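# Move skirt from hanger into basket, rehang hanger

## Task

Remove the skirt from its hanger and lower it, still held, down into the basket; dropping it (or a third or more of it) from above the rim may count as failure even if one gripper keeps hold of part. The whole skirt must finish inside the basket, with any cloth left hanging over the rim reducing the score. Put the hanger back on the rail, and leave the rack standing upright.

## Robot and tools

Robot: two 6-joint arms with parallel grippers, left_arm and right_arm. Calibrated bases in the scene frame: left_arm at (-0.032, +0.234, +0.016) m, quat_wxyz (+1.000, 0, 0, -0.008); right_arm at (+0.035, -0.365, +0.026) m, quat_wxyz (+1.000, 0, 0, -0.022). A camera stand is fixed to the floor behind them.

Frames: the scene frame has its origin at table-top height, halfway between the nominal bases; +z points up, +x points out across the table, and left_arm is on the +y side (arm names do not match image left/right). Each arm reports its end_effector_position (m) and end_effector_quat_wxyz in its own base frame; these readings may be a few centimetres off, worse when stretched. That position is the spot between the finger pads, roughly 1 cm short of the tips. Fingers point along the gripper's +z and close along its y. Fixed cameras and the table use the scene frame.

Joint order for every arm, in every row and every result list: waist, shoulder, elbow, wrist pitch, wrist yaw, wrist roll. Stated ranges (rad): waist -2.618 to 3.054, shoulder 0.000 to 3.142, elbow 0.000 to 3.142, wrist pitch -1.571 to 1.571, wrist yaw -1.571 to 1.571, wrist roll -2.094 to 2.094. True limits may differ by up to 0.059 rad; a target more than 0.059 rad beyond a stated end, and beyond the current angle, gets the call refused. Targets past the true end are clipped, and the result may say "joint sent to its limit".

Row layout: one flat list of 14 numbers covering both arms: left_arm's six absolute joint angles in radians, then its gripper opening, then the same seven for right_arm. Opening runs from -1 (closed) to +1 (fully open, pad gap 0.094 m). Always fill both arms; to keep an arm still, repeat its "Joint targets" values, and repeat its current gripper command (a 0 is a real command to half-open).

execute_actions: actions is a list of actions; each action is up to 15 rows of 14 numbers, one row per 1/30 s step, the last row repeated if fewer than 15. Each action counts as 0.5 s. cameras picks images by name (["all"], [] or null); with an empty actions list you get all images plus otherwise omitted items (small temperature changes, remaining actions, scene number). Each step, a joint's target is kept within 0.339 rad (waist, shoulder, elbow) or 2.2 rad (wrist joints) of its measured angle, and targets that would shift the gripper over 200 mm are scaled back, so big moves need several actions.

move: target is one 14-number row or a list of up to 15 rows (absolute joint angles as above); all joints interpolate together, so grippers trace curves, taking at least 0.5 s and at most 10 s in total. speed (rad/s, 0.01 to 12.57, default 0.5) caps the fastest joint, one value or one per target. blend (rad) rounds corners at intermediate rows; 0 stops at each. opening_speed (per second on the -1..1 scale, at least 0.2) ramps gripper openings. grip_force (newtons per pad, 10 to 50, one value or one per arm) persists; lower forces close slowly. blocking=false returns after about 0.5 s while motion continues; a new move replaces it. The move result ends with a "move:" line such as done, off_target, moving, held or fault, plus limits=held if steps were withheld. Moves do not avoid obstacles or the other arm.

wait: seconds 0 to 10; arms keep their last command, a running move continues. stop: brakes a running move. zoom_image: camera (cam_head_left, cam_head_right, cam_high, cam_low, cam_left_wrist, cam_right_wrist) and region [x0, y0, x1, y1] in pixels, at most 504 square, from that camera's newest image. finished_scene: scene is the current number (1 or 2); irreversible.

Results: Joint positions and Joint velocities give each arm's six joints then pad gap (m). "Joint targets" shows what joints are being driven to now; "Tool commands" the gripper commands. grip_measured uses the opening scale and reads a bit wide when empty; it follows your command even after contact, so it won't reveal touching. Squeeze builds about 1 N per 0.001 below first touch, then jumps to the force limit. To release, command well above grip_measured. "joint command not followed" means the clearance check altered targets. Joint torques are drive outputs including gravity, with per-unit offsets; joints 1 to 3 wrap at ±28 N m. Action results also list joint positions at sampled steps.

Cameras: all 672x504; intrinsics and extrinsics are given per camera and may be off by a few millimetres or degrees; wrist camera images can lag while moving.

Avoid: dropping the skirt from above the basket rim, anything falling off the table, hitting fixed or heavy objects, arms pressing or colliding with each other (or one gripper closing on the other's fingers), tipping the rack, and hard pushes. Motors heat when holding loads, stretched, or pushing against limits: MOTOR HOT near 75 °C, forced fold of the arm at 90 °C, collapse at 100 °C. Loose objects may be nudged occasionally.

Each tool is called after "Call:" in YAML: its name, and indented under it one key for each argument.

## Session

Call:
execute_actions:
  actions: []

Scene clock: 0.00 s.
left_arm: end_effector_position=(+0.1985, -0.2608, +0.4843) grip_measured=-0.842 end_effector_quat_wxyz=(+0.514, +0.320, +0.768, -0.208) | right_arm: end_effector_position=(+0.3838, +0.0010, +0.4071) grip_measured=+1.000 end_effector_quat_wxyz=(+0.707, +0.000, +0.707, +0.000)
Joint positions: left_arm=[-1.068 1.327 2.05 -1.134 -0.265 -0.103 0.007] | right_arm=[0 1.047 1.047 0 0 0 0.094]
Joint velocities: within noise
Joint torques (N m): no reading
Motor temperatures (°C): left_arm=[27 30 33 32 24 27 24] | right_arm=[27 28 33 31 24 25 25]
Heat: left arm: 33 °C; right arm: 33 °C.
Joint targets: left_arm=[-1.068 1.320 2.059 -1.098 -0.268 -0.104] | right_arm=[0.000 1.040 1.057 0.002 0.000 0.000]
Tool commands: left_gripper/opening=-1.0 right_gripper/opening=+1.0

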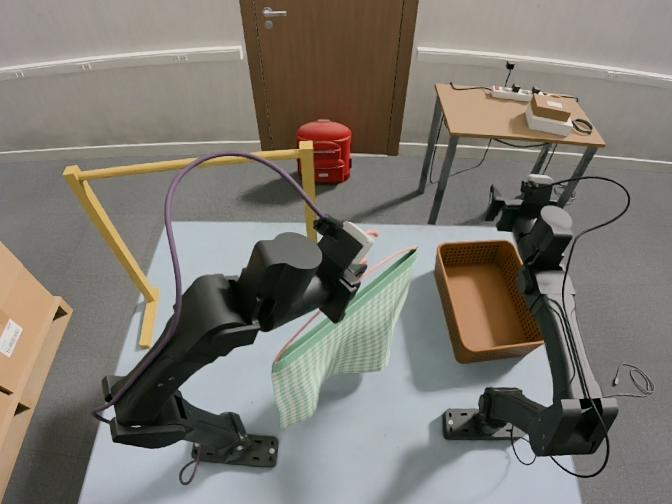

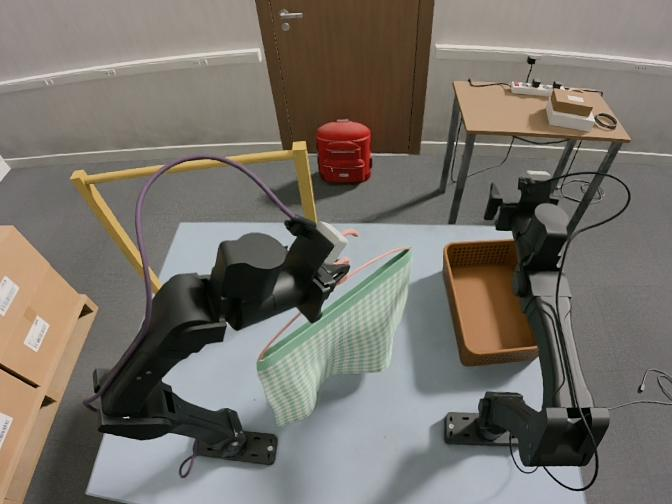

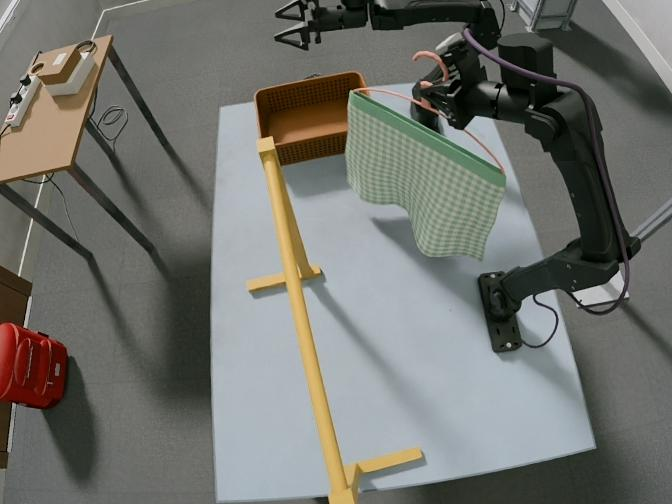

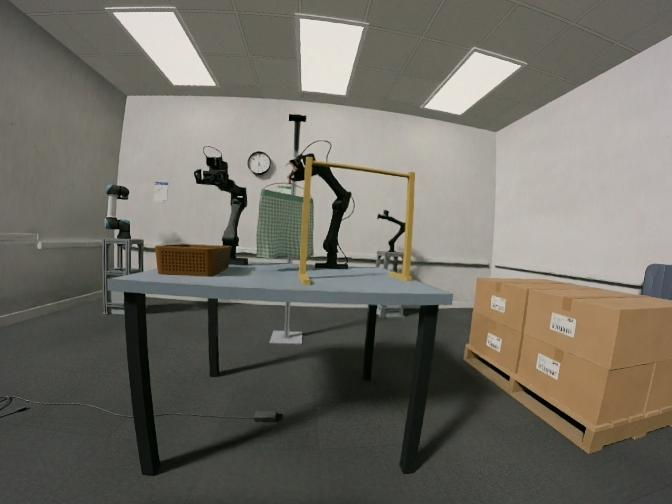

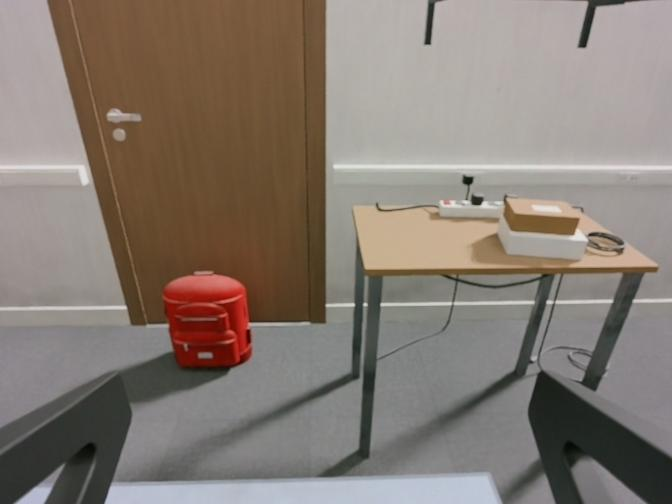

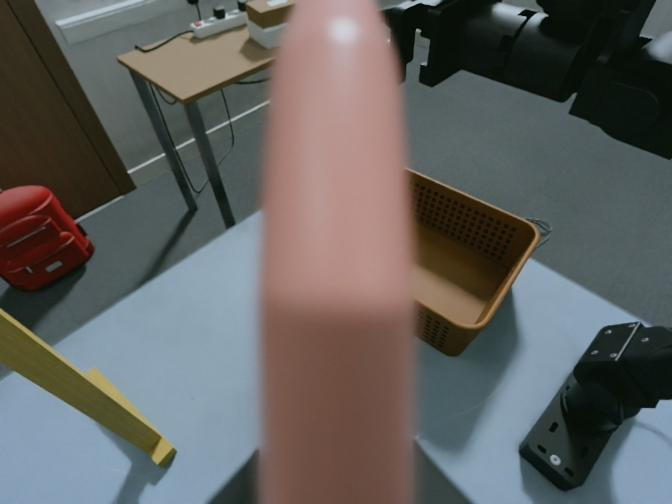

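Call:
zoom_image:
  camera: "cam_high"
  region: [320, 30, 540, 280]

Call:
zoom_image:
  camera: "cam_head_right"
  region: [240, 210, 440, 440]

Call:
zoom_image:
  camera: "cam_low"
  region: [150, 120, 420, 300]

Scaled by 2.016.

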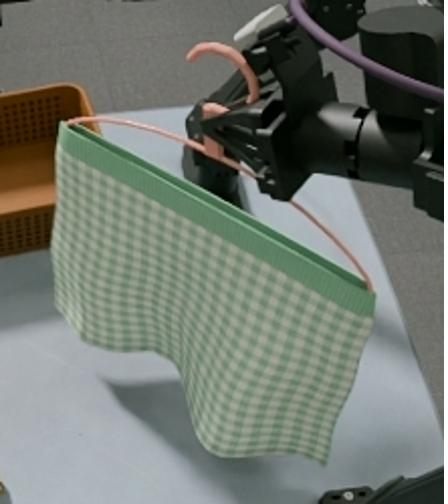

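Scaled by 2.191.

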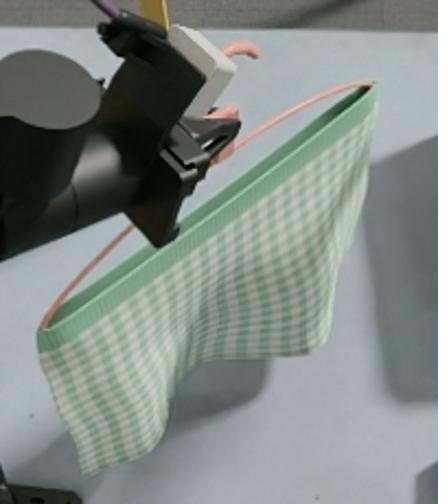

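Scaled by 1.867.

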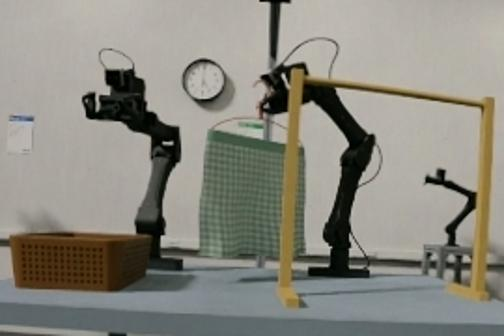

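Call:
move:
  target: [-0.35,1.708,2.148,-1.11,0.9,0.555,-1,-0.3,1.30,1.009,0.294,-1.4,0,1]
  speed: 0.7
  cameras: ["all"]

Scene clock: 52.53 s.
left_arm: end_effector_position=(+0.3245, -0.2641, +0.4071) grip_measured=-0.842 end_effector_quat_wxyz=(+0.407, +0.515, +0.672, -0.344) | right_arm: end_effector_position=(+0.3402, +0.0842, +0.3666) grip_measured=+1.000 end_effector_quat_wxyz=(+0.606, -0.374, +0.599, +0.366)
Joint positions: left_arm=[-0.352 1.702 2.106 -1.135 0.864 0.55 0.007] | right_arm=[-0.292 1.291 1.022 0.284 -1.393 0 0.094]
Joint torques (N m): left_arm=[0.23 -6.64 10.22 1.8 0.61 0.01] | right_arm=[-0.66 -4.16 5.59 1.28 -0.05 -0.03]
Motor temperatures (°C): left_arm=[27 30 36 39 24 27 26] | right_arm=[27 27 36 35 24 25 25]
Heat: left arm: 39 °C; right arm: 36 °C.
Joint targets: left_arm=[-0.350 1.708 2.148 -1.110 0.900 0.555] | right_arm=[-0.300 1.300 1.009 0.294 -1.400 0.000]
move: off_target (left_arm); left_arm: the elbow is farthest, 0.042 rad from its target
camera_calibration:
cam_left_wrist: T_world_to_cam=[[-0.972017, -0.230619, 0.0447001, 0.237292], [-0.207704, 0.754843, -0.62215, 0.55557], [0.109738, -0.614025, -0.781621, 0.206478], [0, 0, 0, 1]] pos_world=[0.323387, -0.237862, 0.496428]
cam_right_wrist: T_world_to_cam=[[0.895881, -0.443426, 0.027753, -0.279274], [-0.170543, -0.400895, -0.90011, 0.457408], [0.410258, 0.801658, -0.434778, 0.0441257], [0, 0, 0, 1]] pos_world=[0.310102, 0.0241611, 0.438653]

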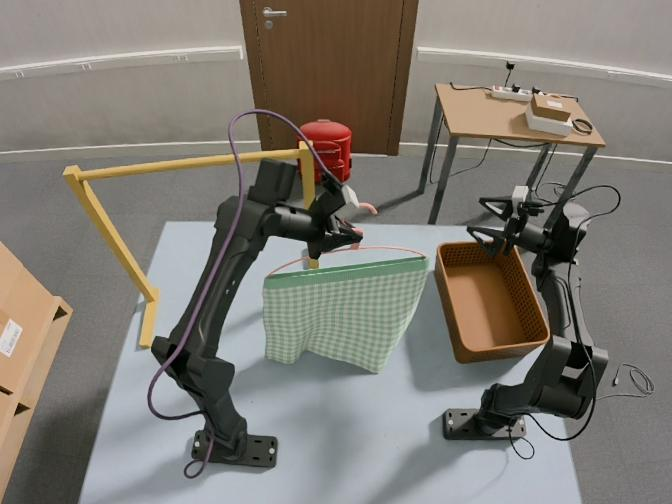

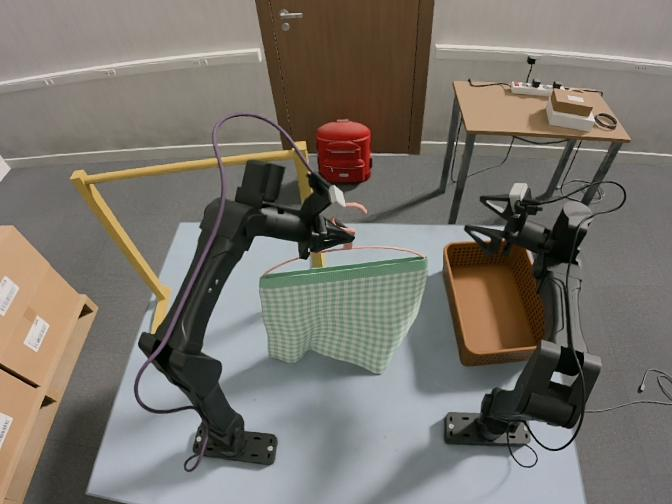

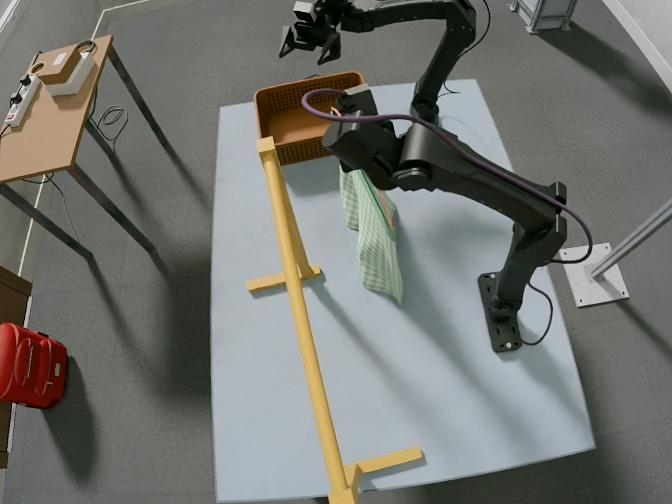

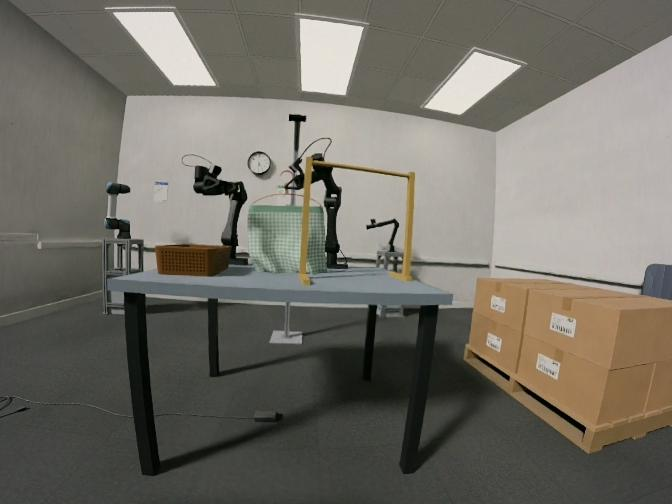

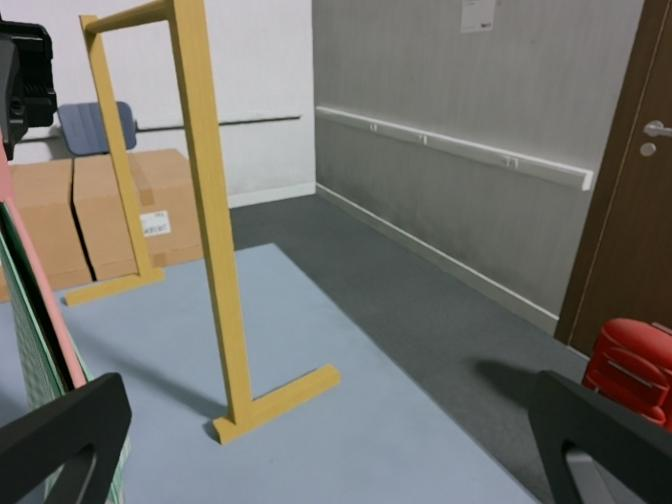

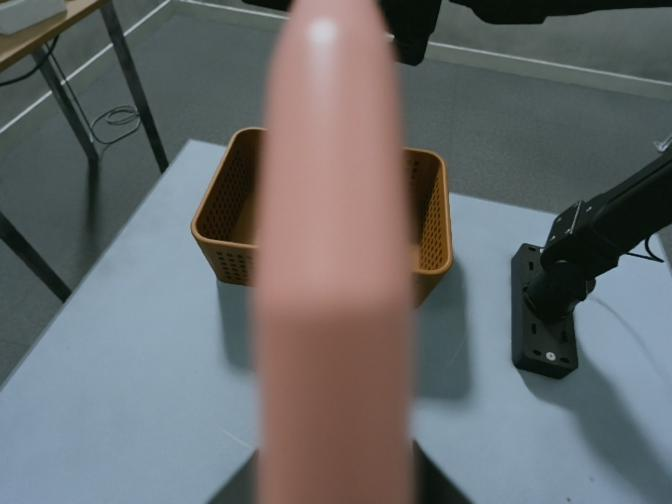

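Call:
zoom_image:
  camera: "cam_head_left"
  region: [250, 180, 450, 380]

Call:
zoom_image:
  camera: "cam_left_wrist"
  region: [0, 100, 200, 504]

Call:
zoom_image:
  camera: "cam_low"
  region: [220, 140, 360, 290]

Scaled by 2.520.

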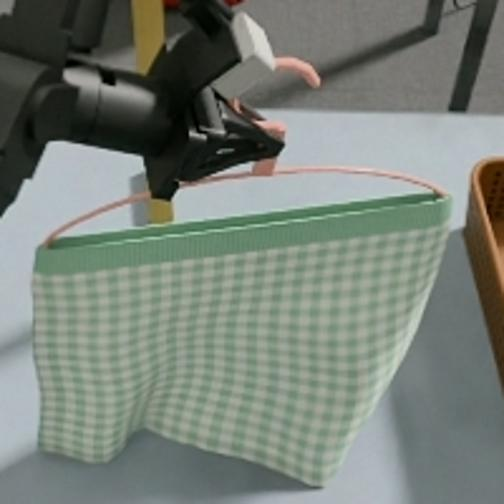

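Scaled by 1.248.

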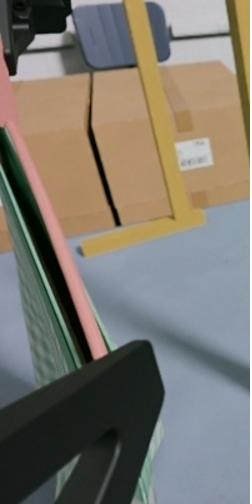

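Scaled by 3.360.

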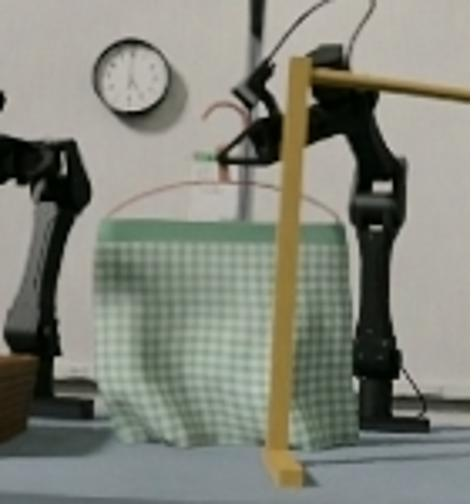

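Call:
move:
  target: [-0.35,1.708,2.148,-1.11,0.9,0.555,-1,-0.149,1.228,0.485,0.743,-1.45,0,1]
  speed: 0.6
  cameras: ["cam_head_left","cam_head_right","cam_high","cam_left_wrist","cam_low"]

Scene clock: 65.97 s.
left_arm: end_effector_position=(+0.3244, -0.2641, +0.4071) grip_measured=-0.842 end_effector_quat_wxyz=(+0.407, +0.515, +0.671, -0.344) | right_arm: end_effector_position=(+0.2744, +0.1389, +0.2432) grip_measured=+1.000 end_effector_quat_wxyz=(+0.561, -0.419, +0.571, +0.429)
Joint positions: left_arm=[-0.352 1.702 2.106 -1.135 0.865 0.551 0.007] | right_arm=[-0.156 1.249 0.495 0.733 -1.443 0 0.094]
Joint torques (N m): left_arm=[0.21 -6.65 10.25 1.81 0.58 0.01] | right_arm=[0.57 -5.63 5.56 1.28 -0.14 -0.01]
Heat: left arm: 38 °C; right arm: 35 °C.
Joint targets: left_arm=[-0.350 1.708 2.148 -1.110 0.900 0.555] | right_arm=[-0.149 1.228 0.485 0.743 -1.450 0.000]
move: off_target (left_arm); left_arm: the elbow is farthest, 0.042 rad from its target
camera_calibration:
cam_left_wrist: T_world_to_cam=[[-0.972295, -0.229587, 0.0439489, 0.237807], [-0.206392, 0.754899, -0.622519, 0.555304], [0.109745, -0.614343, -0.78137, 0.206296], [0, 0, 0, 1]] pos_world=[0.323189, -0.237864, 0.49643]
Images, in order (width x height): cam_head_left 672x504, cam_head_right 672x504, cam_high 672x504, cam_low 672x504, cam_left_wrist 672x504.

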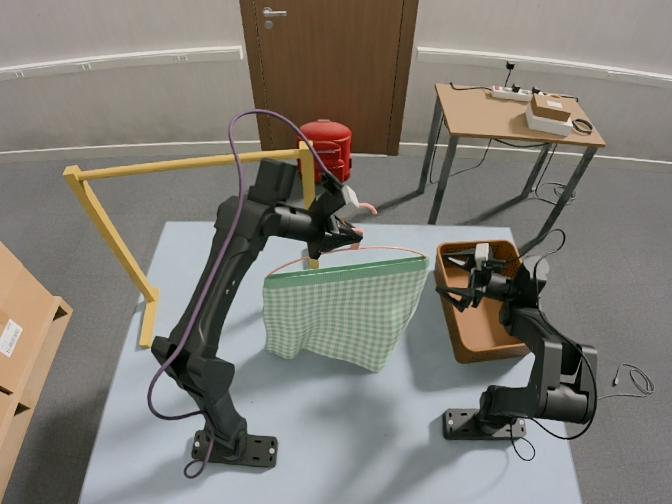

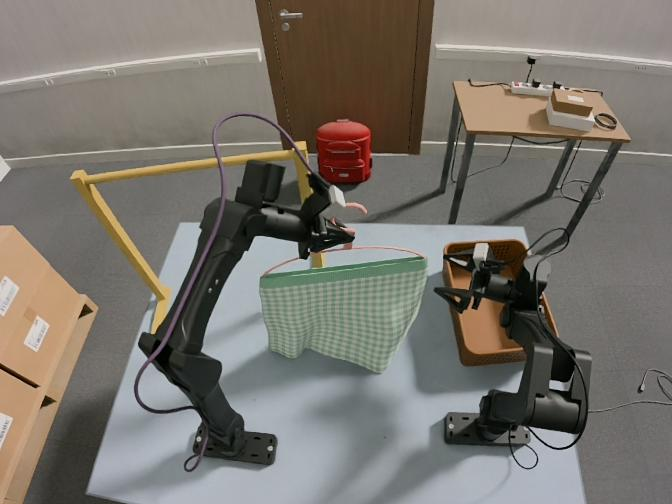

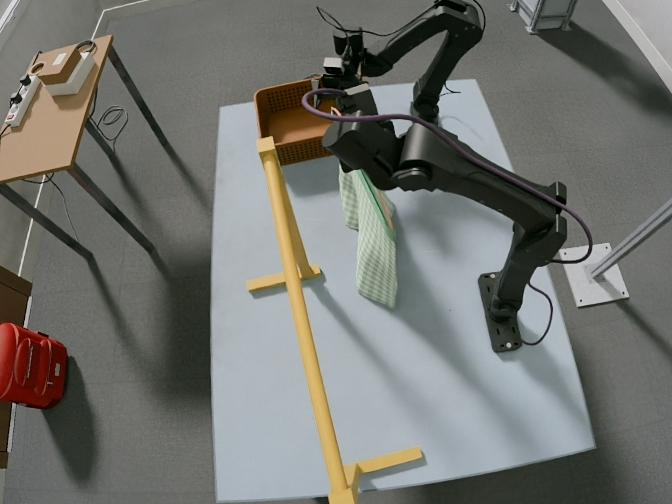

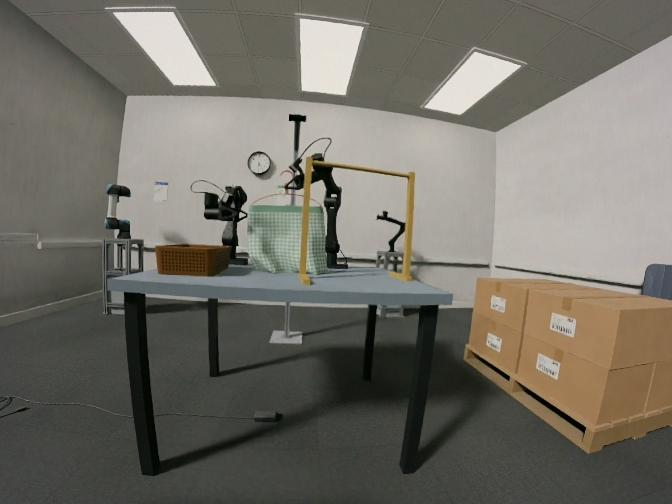

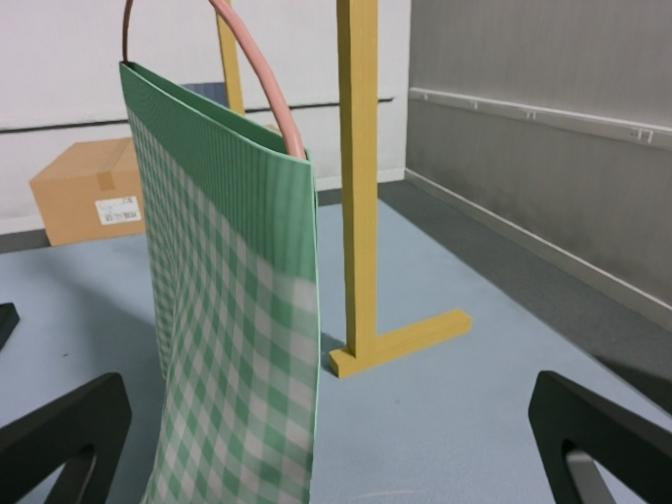

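Call:
move:
  target: [-0.35,1.708,2.148,-1.11,0.9,0.555,-1,0.1,1.412,0.68,0.738,-1.45,0,1]
  speed: 0.3
  cameras: ["cam_head_left","cam_left_wrist","cam_low"]

Scene clock: 71.60 s.
left_arm: end_effector_position=(+0.3244, -0.2641, +0.4071) grip_measured=-0.842 end_effector_quat_wxyz=(+0.407, +0.515, +0.671, -0.344) | right_arm: end_effector_position=(+0.2702, +0.2063, +0.2541) grip_measured=+1.000 end_effector_quat_wxyz=(+0.503, -0.489, +0.512, +0.496)
Joint positions: left_arm=[-0.352 1.702 2.106 -1.135 0.865 0.551 0.007] | right_arm=[0.094 1.401 0.65 0.734 -1.446 0 0.094]
Joint torques (N m): left_arm=[0.24 -6.61 10.24 1.8 0.59 -0.01] | right_arm=[0.47 -4.15 9.11 1.22 -0.07 -0.05]
Heat: left arm: 39 °C; right arm: 35 °C.
Joint targets: left_arm=[-0.350 1.708 2.148 -1.110 0.900 0.555] | right_arm=[0.100 1.412 0.680 0.738 -1.450 0.000]
move: off_target (left_arm); left_arm: the elbow is farthest, 0.042 rad from its target
camera_calibration:
cam_left_wrist: T_world_to_cam=[[-0.972295, -0.229587, 0.0439489, 0.237807], [-0.206392, 0.754899, -0.622519, 0.555304], [0.109745, -0.614343, -0.78137, 0.206296], [0, 0, 0, 1]] pos_world=[0.323189, -0.237864, 0.49643]
Images, in order (width x height): cam_head_left 672x504, cam_low 672x504, cam_left_wrist 672x504.

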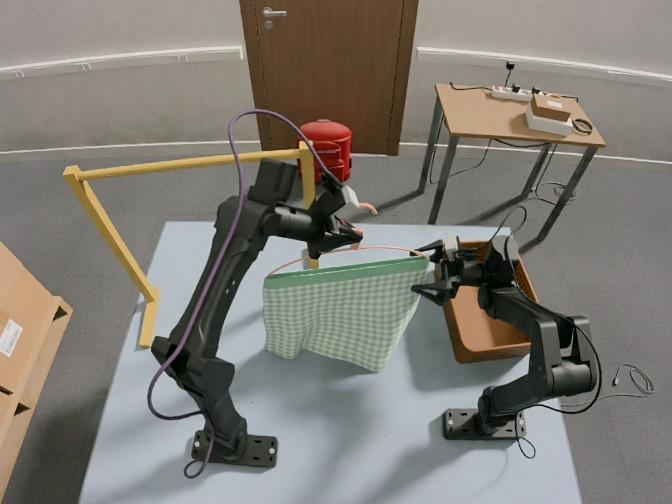

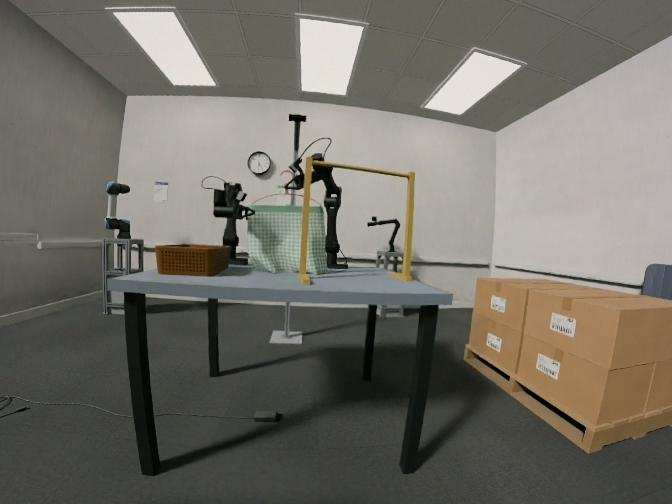

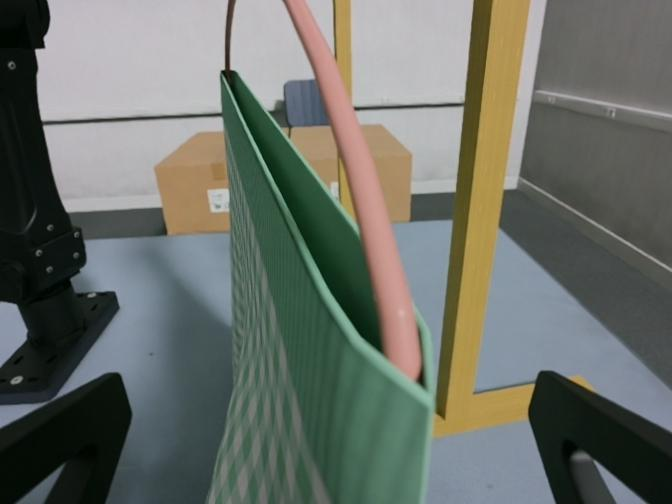

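Call:
move:
  target: [-0.35,1.708,2.148,-1.11,0.9,0.555,-1,0.085,1.412,0.68,0.738,-1.45,0,-1]
  opening_speed: 1.0
  speed: 0.3
  cameras: ["cam_head_left","cam_left_wrist"]

Scene clock: 75.97 s.
left_arm: end_effector_position=(+0.3228, -0.2646, +0.4074) grip_measured=-0.842 end_effector_quat_wxyz=(+0.411, +0.527, +0.662, -0.341) | right_arm: end_effector_position=(+0.2689, +0.2063, +0.2537) grip_measured=-0.909 end_effector_quat_wxyz=(+0.492, -0.481, +0.519, +0.506)
Joint positions: left_arm=[-0.352 1.702 2.106 -1.138 0.873 0.583 0.007] | right_arm=[0.094 1.401 0.65 0.729 -1.453 0.031 0.004]
Joint torques (N m): left_arm=[0.23 -6.65 10.21 1.84 0.52 -0.38] | right_arm=[-0.73 -4.15 8.96 1.25 -0.01 -0.35]
Heat: left arm: 39 °C; right arm: 35 °C.
Joint targets: left_arm=[-0.350 1.708 2.148 -1.110 0.900 0.555] | right_arm=[0.085 1.412 0.680 0.738 -1.450 0.000]
move: off_target (left_arm); left_arm: the elbow is farthest, 0.042 rad from its target
camera_calibration:
cam_left_wrist: T_world_to_cam=[[-0.977502, -0.209908, 0.0206843, 0.252595], [-0.176446, 0.760041, -0.625464, 0.548459], [0.115569, -0.615042, -0.779979, 0.203787], [0, 0, 0, 1]] pos_world=[0.320134, -0.238492, 0.496766]
Images, in order (width x height): cam_head_left 672x504, cam_left_wrist 672x504.

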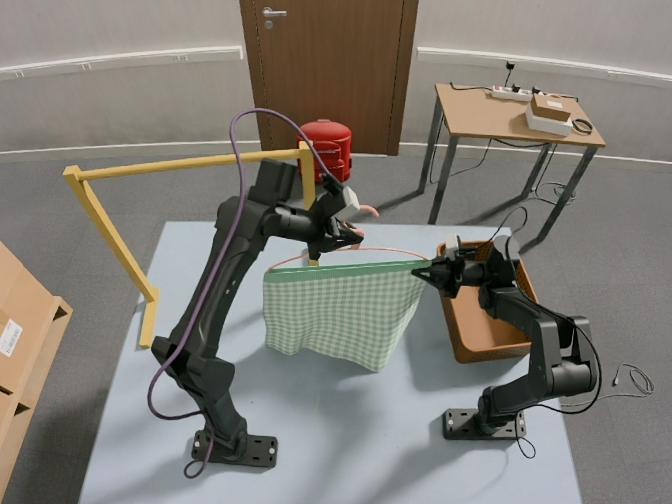

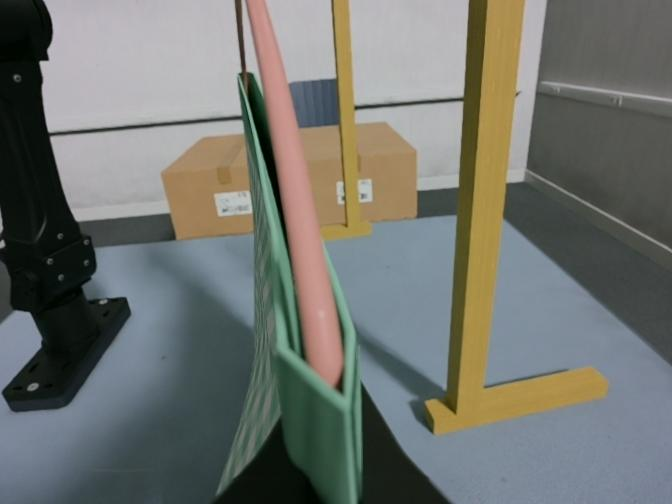

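Call:
move:
  target: [-0.35,1.708,2.148,-1.11,0.9,0.555,-1,0.035,1.51,0.555,0.965,-1.45,0,-1]
  speed: 0.15
  cameras: ["cam_head_left","cam_left_wrist"]

Scene clock: 79.73 s.
left_arm: end_effector_position=(+0.3263, -0.2709, +0.3934) grip_measured=-0.842 end_effector_quat_wxyz=(+0.397, +0.537, +0.664, -0.337) | right_arm: end_effector_position=(+0.2704, +0.2002, +0.2325) grip_measured=-0.911 end_effector_quat_wxyz=(+0.505, -0.490, +0.507, +0.497)
Joint positions: left_arm=[-0.368 1.729 2.106 -1.152 0.856 0.614 0.007] | right_arm=[0.071 1.483 0.585 0.957 -1.476 0.067 0.004]
Joint torques (N m): left_arm=[1.84 -9.28 10.33 1.94 0.68 -0.73] | right_arm=[-2.97 -3.19 3.04 1.24 0.25 -0.7]
Heat: left arm: 40 °C; right arm: 35 °C.
Joint targets: left_arm=[-0.350 1.708 2.148 -1.110 0.900 0.555] | right_arm=[0.035 1.510 0.555 0.965 -1.450 0.000]
move: off_target (left_arm, right_arm); left_arm: the wrist roll is farthest, 0.059 rad from its target; right_arm: the wrist roll is farthest, 0.067 rad from its target
camera_calibration:
cam_left_wrist: T_world_to_cam=[[-0.980911, -0.193147, 0.0225545, 0.259789], [-0.167806, 0.782141, -0.60008, 0.538202], [0.0982628, -0.59241, -0.799622, 0.208011], [0, 0, 0, 1]] pos_world=[0.324704, -0.247545, 0.483435]
Images, in order (width x height): cam_head_left 672x504, cam_left_wrist 672x504.

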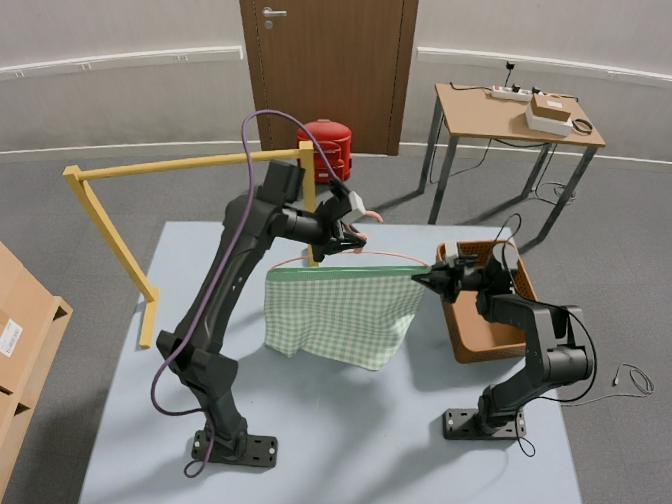

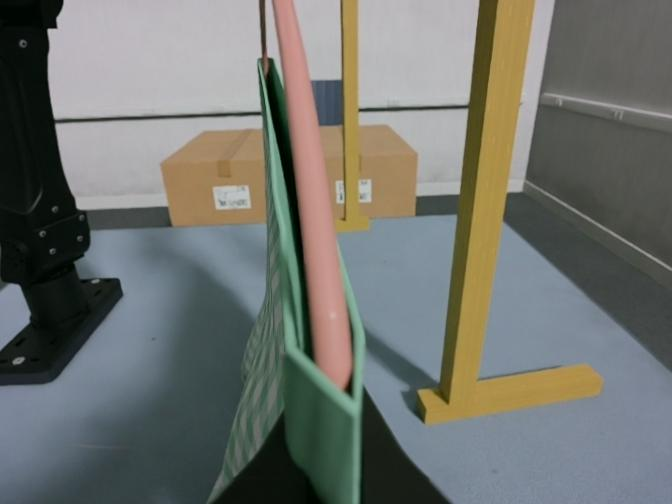

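Call:
move:
  target: [-0.35,1.708,2.148,-1.11,0.9,0.555,-1,-0.075,1.385,0.55,0.841,-1.45,0,-1]
  speed: 0.15
  cameras: ["cam_head_left","cam_left_wrist"]

Scene clock: 83.50 s.
left_arm: end_effector_position=(+0.3227, -0.2822, +0.4003) grip_measured=-0.842 end_effector_quat_wxyz=(+0.408, +0.550, +0.641, -0.347) | right_arm: end_effector_position=(+0.2677, +0.1787, +0.2481) grip_measured=-0.914 end_effector_quat_wxyz=(+0.519, -0.480, +0.518, +0.483)
Joint positions: left_arm=[-0.39 1.733 2.106 -1.11 0.884 0.614 0.007] | right_arm=[-0.008 1.385 0.579 0.871 -1.505 0.067 0.004]
Joint torques (N m): left_arm=[3.92 -9.7 10.35 1.54 0.41 -0.74] | right_arm=[-5.42 -4.89 3.38 0.82 0.58 -0.73]
Heat: left arm: 40 °C; right arm: 34 °C.
Joint targets: left_arm=[-0.350 1.708 2.148 -1.110 0.900 0.555] | right_arm=[-0.075 1.385 0.550 0.841 -1.450 0.000]
move: off_target (left_arm, right_arm); left_arm: the wrist roll is farthest, 0.059 rad from its target; right_arm: the waist is farthest, 0.067 rad from its target
camera_calibration:
cam_left_wrist: T_world_to_cam=[[-0.988396, -0.151898, -0.00103056, 0.277477], [-0.117451, 0.768517, -0.628957, 0.542063], [0.0963293, -0.621538, -0.777439, 0.190732], [0, 0, 0, 1]] pos_world=[0.31955, -0.25589, 0.489503]
Images, in order (width x height): cam_head_left 672x504, cam_left_wrist 672x504.

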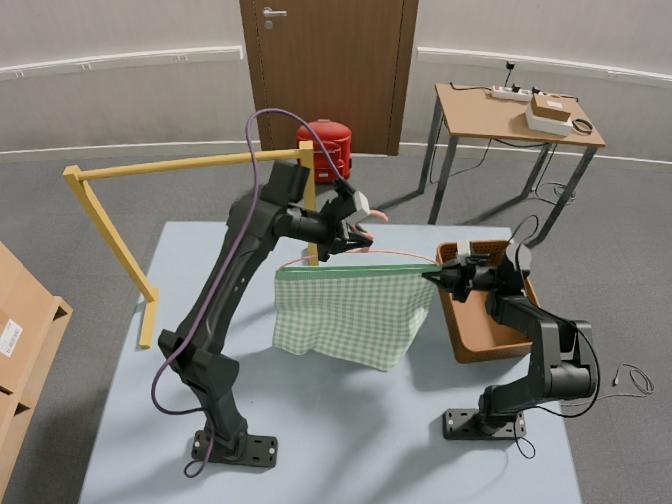

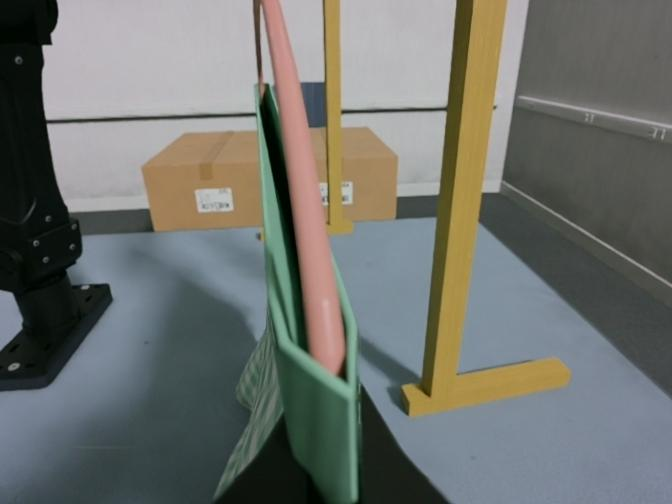

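Call:
zoom_image:
  camera: "cam_left_wrist"
  region: [220, 260, 440, 480]

Call:
zoom_image:
  camera: "cam_head_left"
  region: [260, 220, 480, 380]

Scaled by 2.291.

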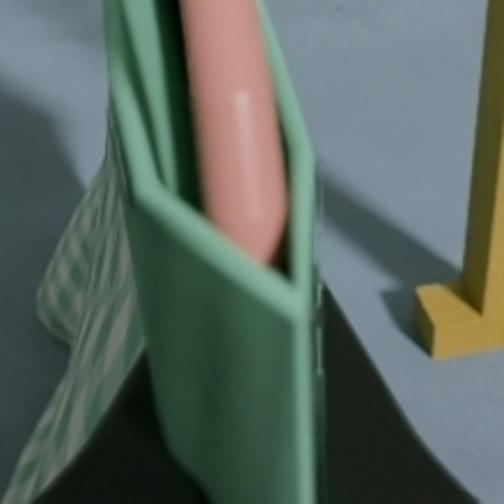

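Scaled by 2.291.

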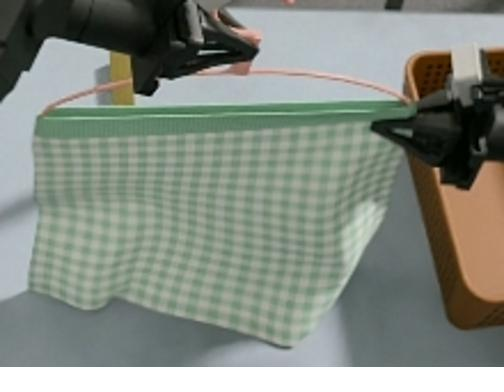

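Call:
move:
  target: [-0.33,1.64,2.19,-1.22,0.9,0.555,-1,-0.075,1.65,0.42,1.24,-1.45,0,-1]
  speed: 0.2
  cameras: ["cam_head_left","cam_left_wrist","cam_low"]

Scene clock: 90.70 s.
left_arm: end_effector_position=(+0.3190, -0.2808, +0.3732) grip_measured=-0.834 end_effector_quat_wxyz=(+0.368, +0.560, +0.669, -0.322) | right_arm: end_effector_position=(+0.2635, +0.1845, +0.2065) grip_measured=-0.914 end_effector_quat_wxyz=(+0.538, -0.510, +0.484, +0.466)
Joint positions: left_arm=[-0.415 1.75 2.106 -1.205 0.801 0.663 0.008] | right_arm=[0.013 1.585 0.475 1.317 -1.511 0.109 0.004]
Joint torques (N m): left_arm=[8.25 -17.25 14.13 1.29 1.21 -1.33] | right_arm=[-7.06 0.32 0.05 0.27 0.74 -1.17]
Motor temperatures (°C): left_arm=[28 33 41 38 24 27 26] | right_arm=[28 27 34 34 24 25 25]
Heat: left arm: 41 °C; right arm: 34 °C.
Joint targets: left_arm=[-0.330 1.640 2.190 -1.220 0.900 0.555] | right_arm=[-0.075 1.650 0.420 1.240 -1.450 0.000]
move: off_target (left_arm, right_arm); left_arm: the shoulder is farthest, 0.110 rad from its target; right_arm: the wrist roll is farthest, 0.109 rad from its target
camera_calibration:
cam_left_wrist: T_world_to_cam=[[-0.986522, -0.16248, 0.019372, 0.26278], [-0.147055, 0.828438, -0.540431, 0.516728], [0.0717605, -0.535995, -0.841165, 0.226614], [0, 0, 0, 1]] pos_world=[0.318964, -0.263917, 0.464785]
Images, in order (width x height): cam_head_left 672x504, cam_low 672x504, cam_left_wrist 672x504.

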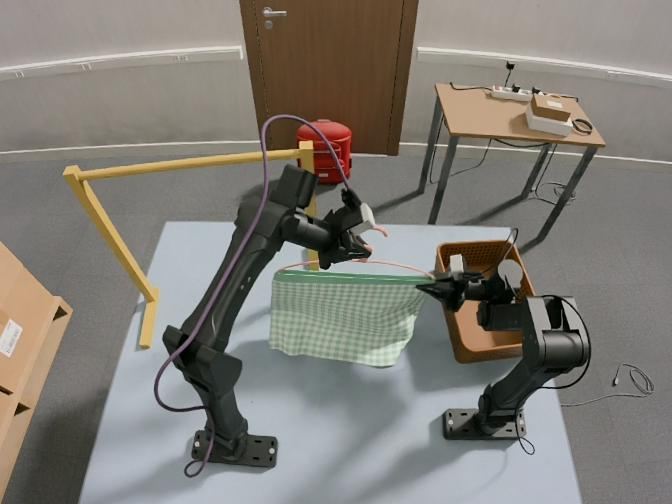

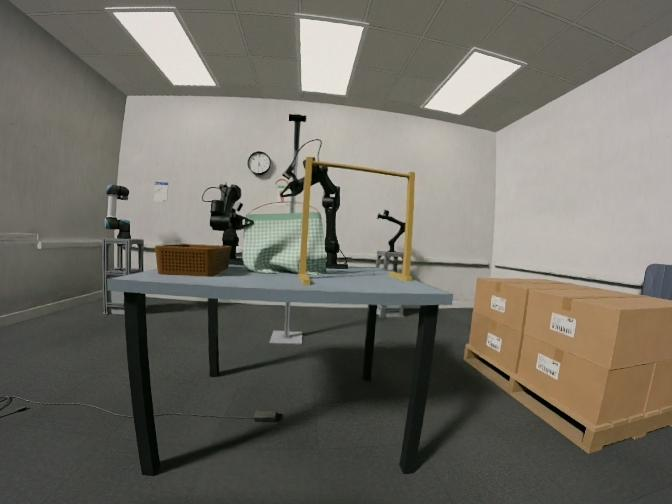

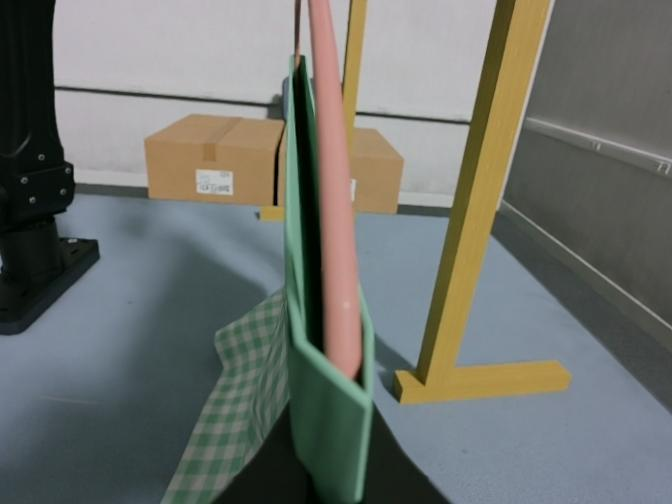

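Call:
move:
  target: [-0.24,1.66,2.18,-1.15,0.9,0.555,-1,-0.13,1.385,0.55,0.841,-1.42,0,-1]
  speed: 0.2
  cameras: ["cam_head_left","cam_left_wrist","cam_low"]

Call:
zoom_image:
  camera: "cam_left_wrist"
  region: [220, 260, 440, 480]

Call:
zoom_image:
  camera: "cam_low"
  region: [210, 160, 340, 290]

Scene clock: 96.17 s.
left_arm: end_effector_position=(+0.3292, -0.2726, +0.3922) grip_measured=-0.834 end_effector_quat_wxyz=(+0.395, +0.539, +0.653, -0.356) | right_arm: end_effector_position=(+0.2673, +0.1752, +0.2489) grip_measured=-0.917 end_effector_quat_wxyz=(+0.526, -0.476, +0.520, +0.475)
Joint positions: left_arm=[-0.354 1.75 2.106 -1.143 0.91 0.626 0.008] | right_arm=[-0.021 1.371 0.563 0.894 -1.498 0.079 0.004]
Joint torques (N m): left_arm=[11.23 -15.45 13.24 1.41 0.2 -0.89] | right_arm=[-8.66 -3.3 4.86 0.59 0.82 -0.8]
Heat: left arm: 43 °C; right arm: 34 °C.
Joint targets: left_arm=[-0.240 1.660 2.180 -1.150 0.900 0.555] | right_arm=[-0.130 1.385 0.550 0.841 -1.420 0.000]
move: off_target (left_arm, right_arm); left_arm: the waist is farthest, 0.114 rad from its target; right_arm: the waist is farthest, 0.109 rad from its target
camera_calibration:
cam_left_wrist: T_world_to_cam=[[-0.985857, -0.162663, 0.0403304, 0.265382], [-0.152245, 0.768685, -0.621244, 0.538777], [0.070052, -0.618598, -0.782579, 0.201288], [0, 0, 0, 1]] pos_world=[0.329554, -0.246466, 0.481533]
Images, in order (width x height): cam_head_left 672x504, cam_low 672x504, cam_left_wrist 672x504.

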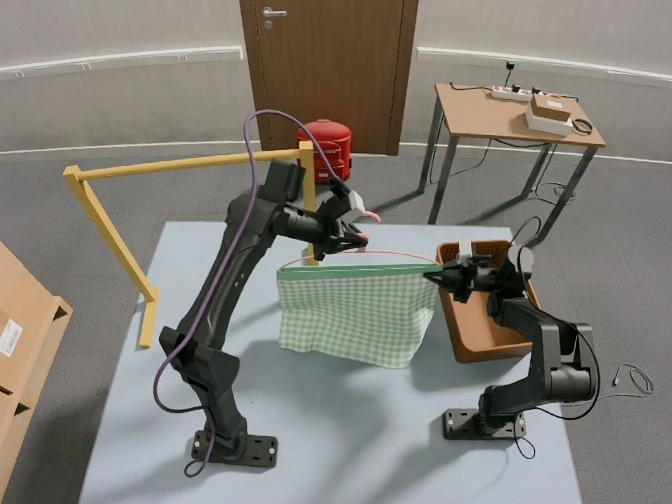

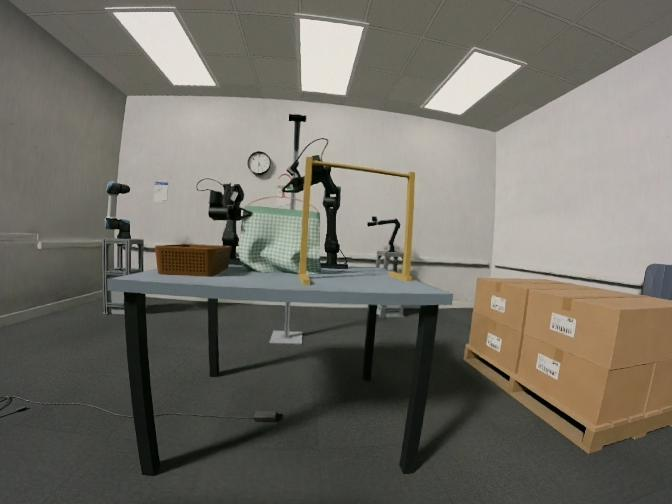

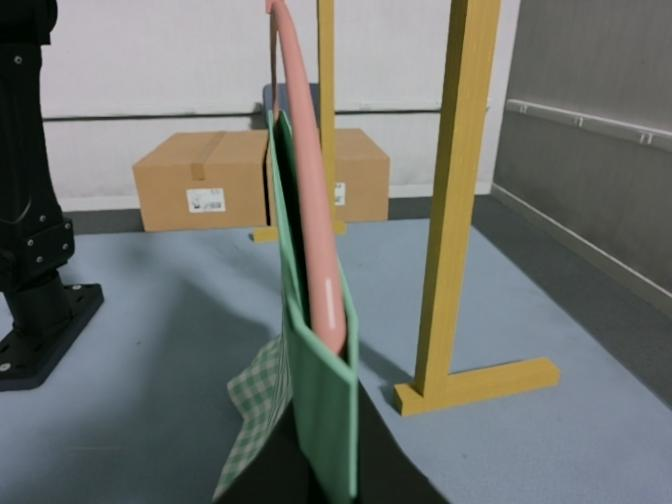

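Scaled by 2.291.

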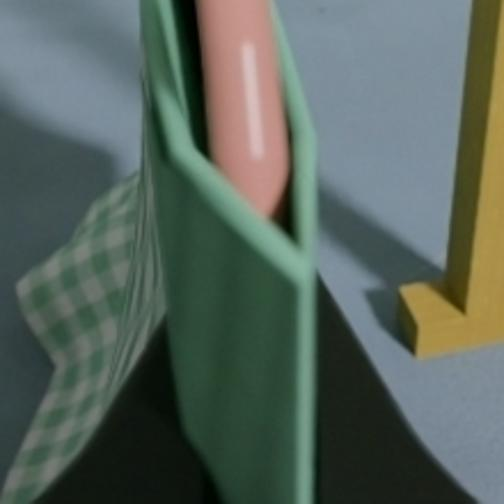

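Scaled by 3.877.

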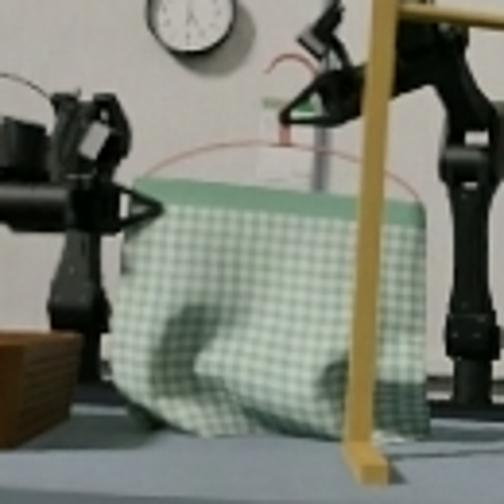

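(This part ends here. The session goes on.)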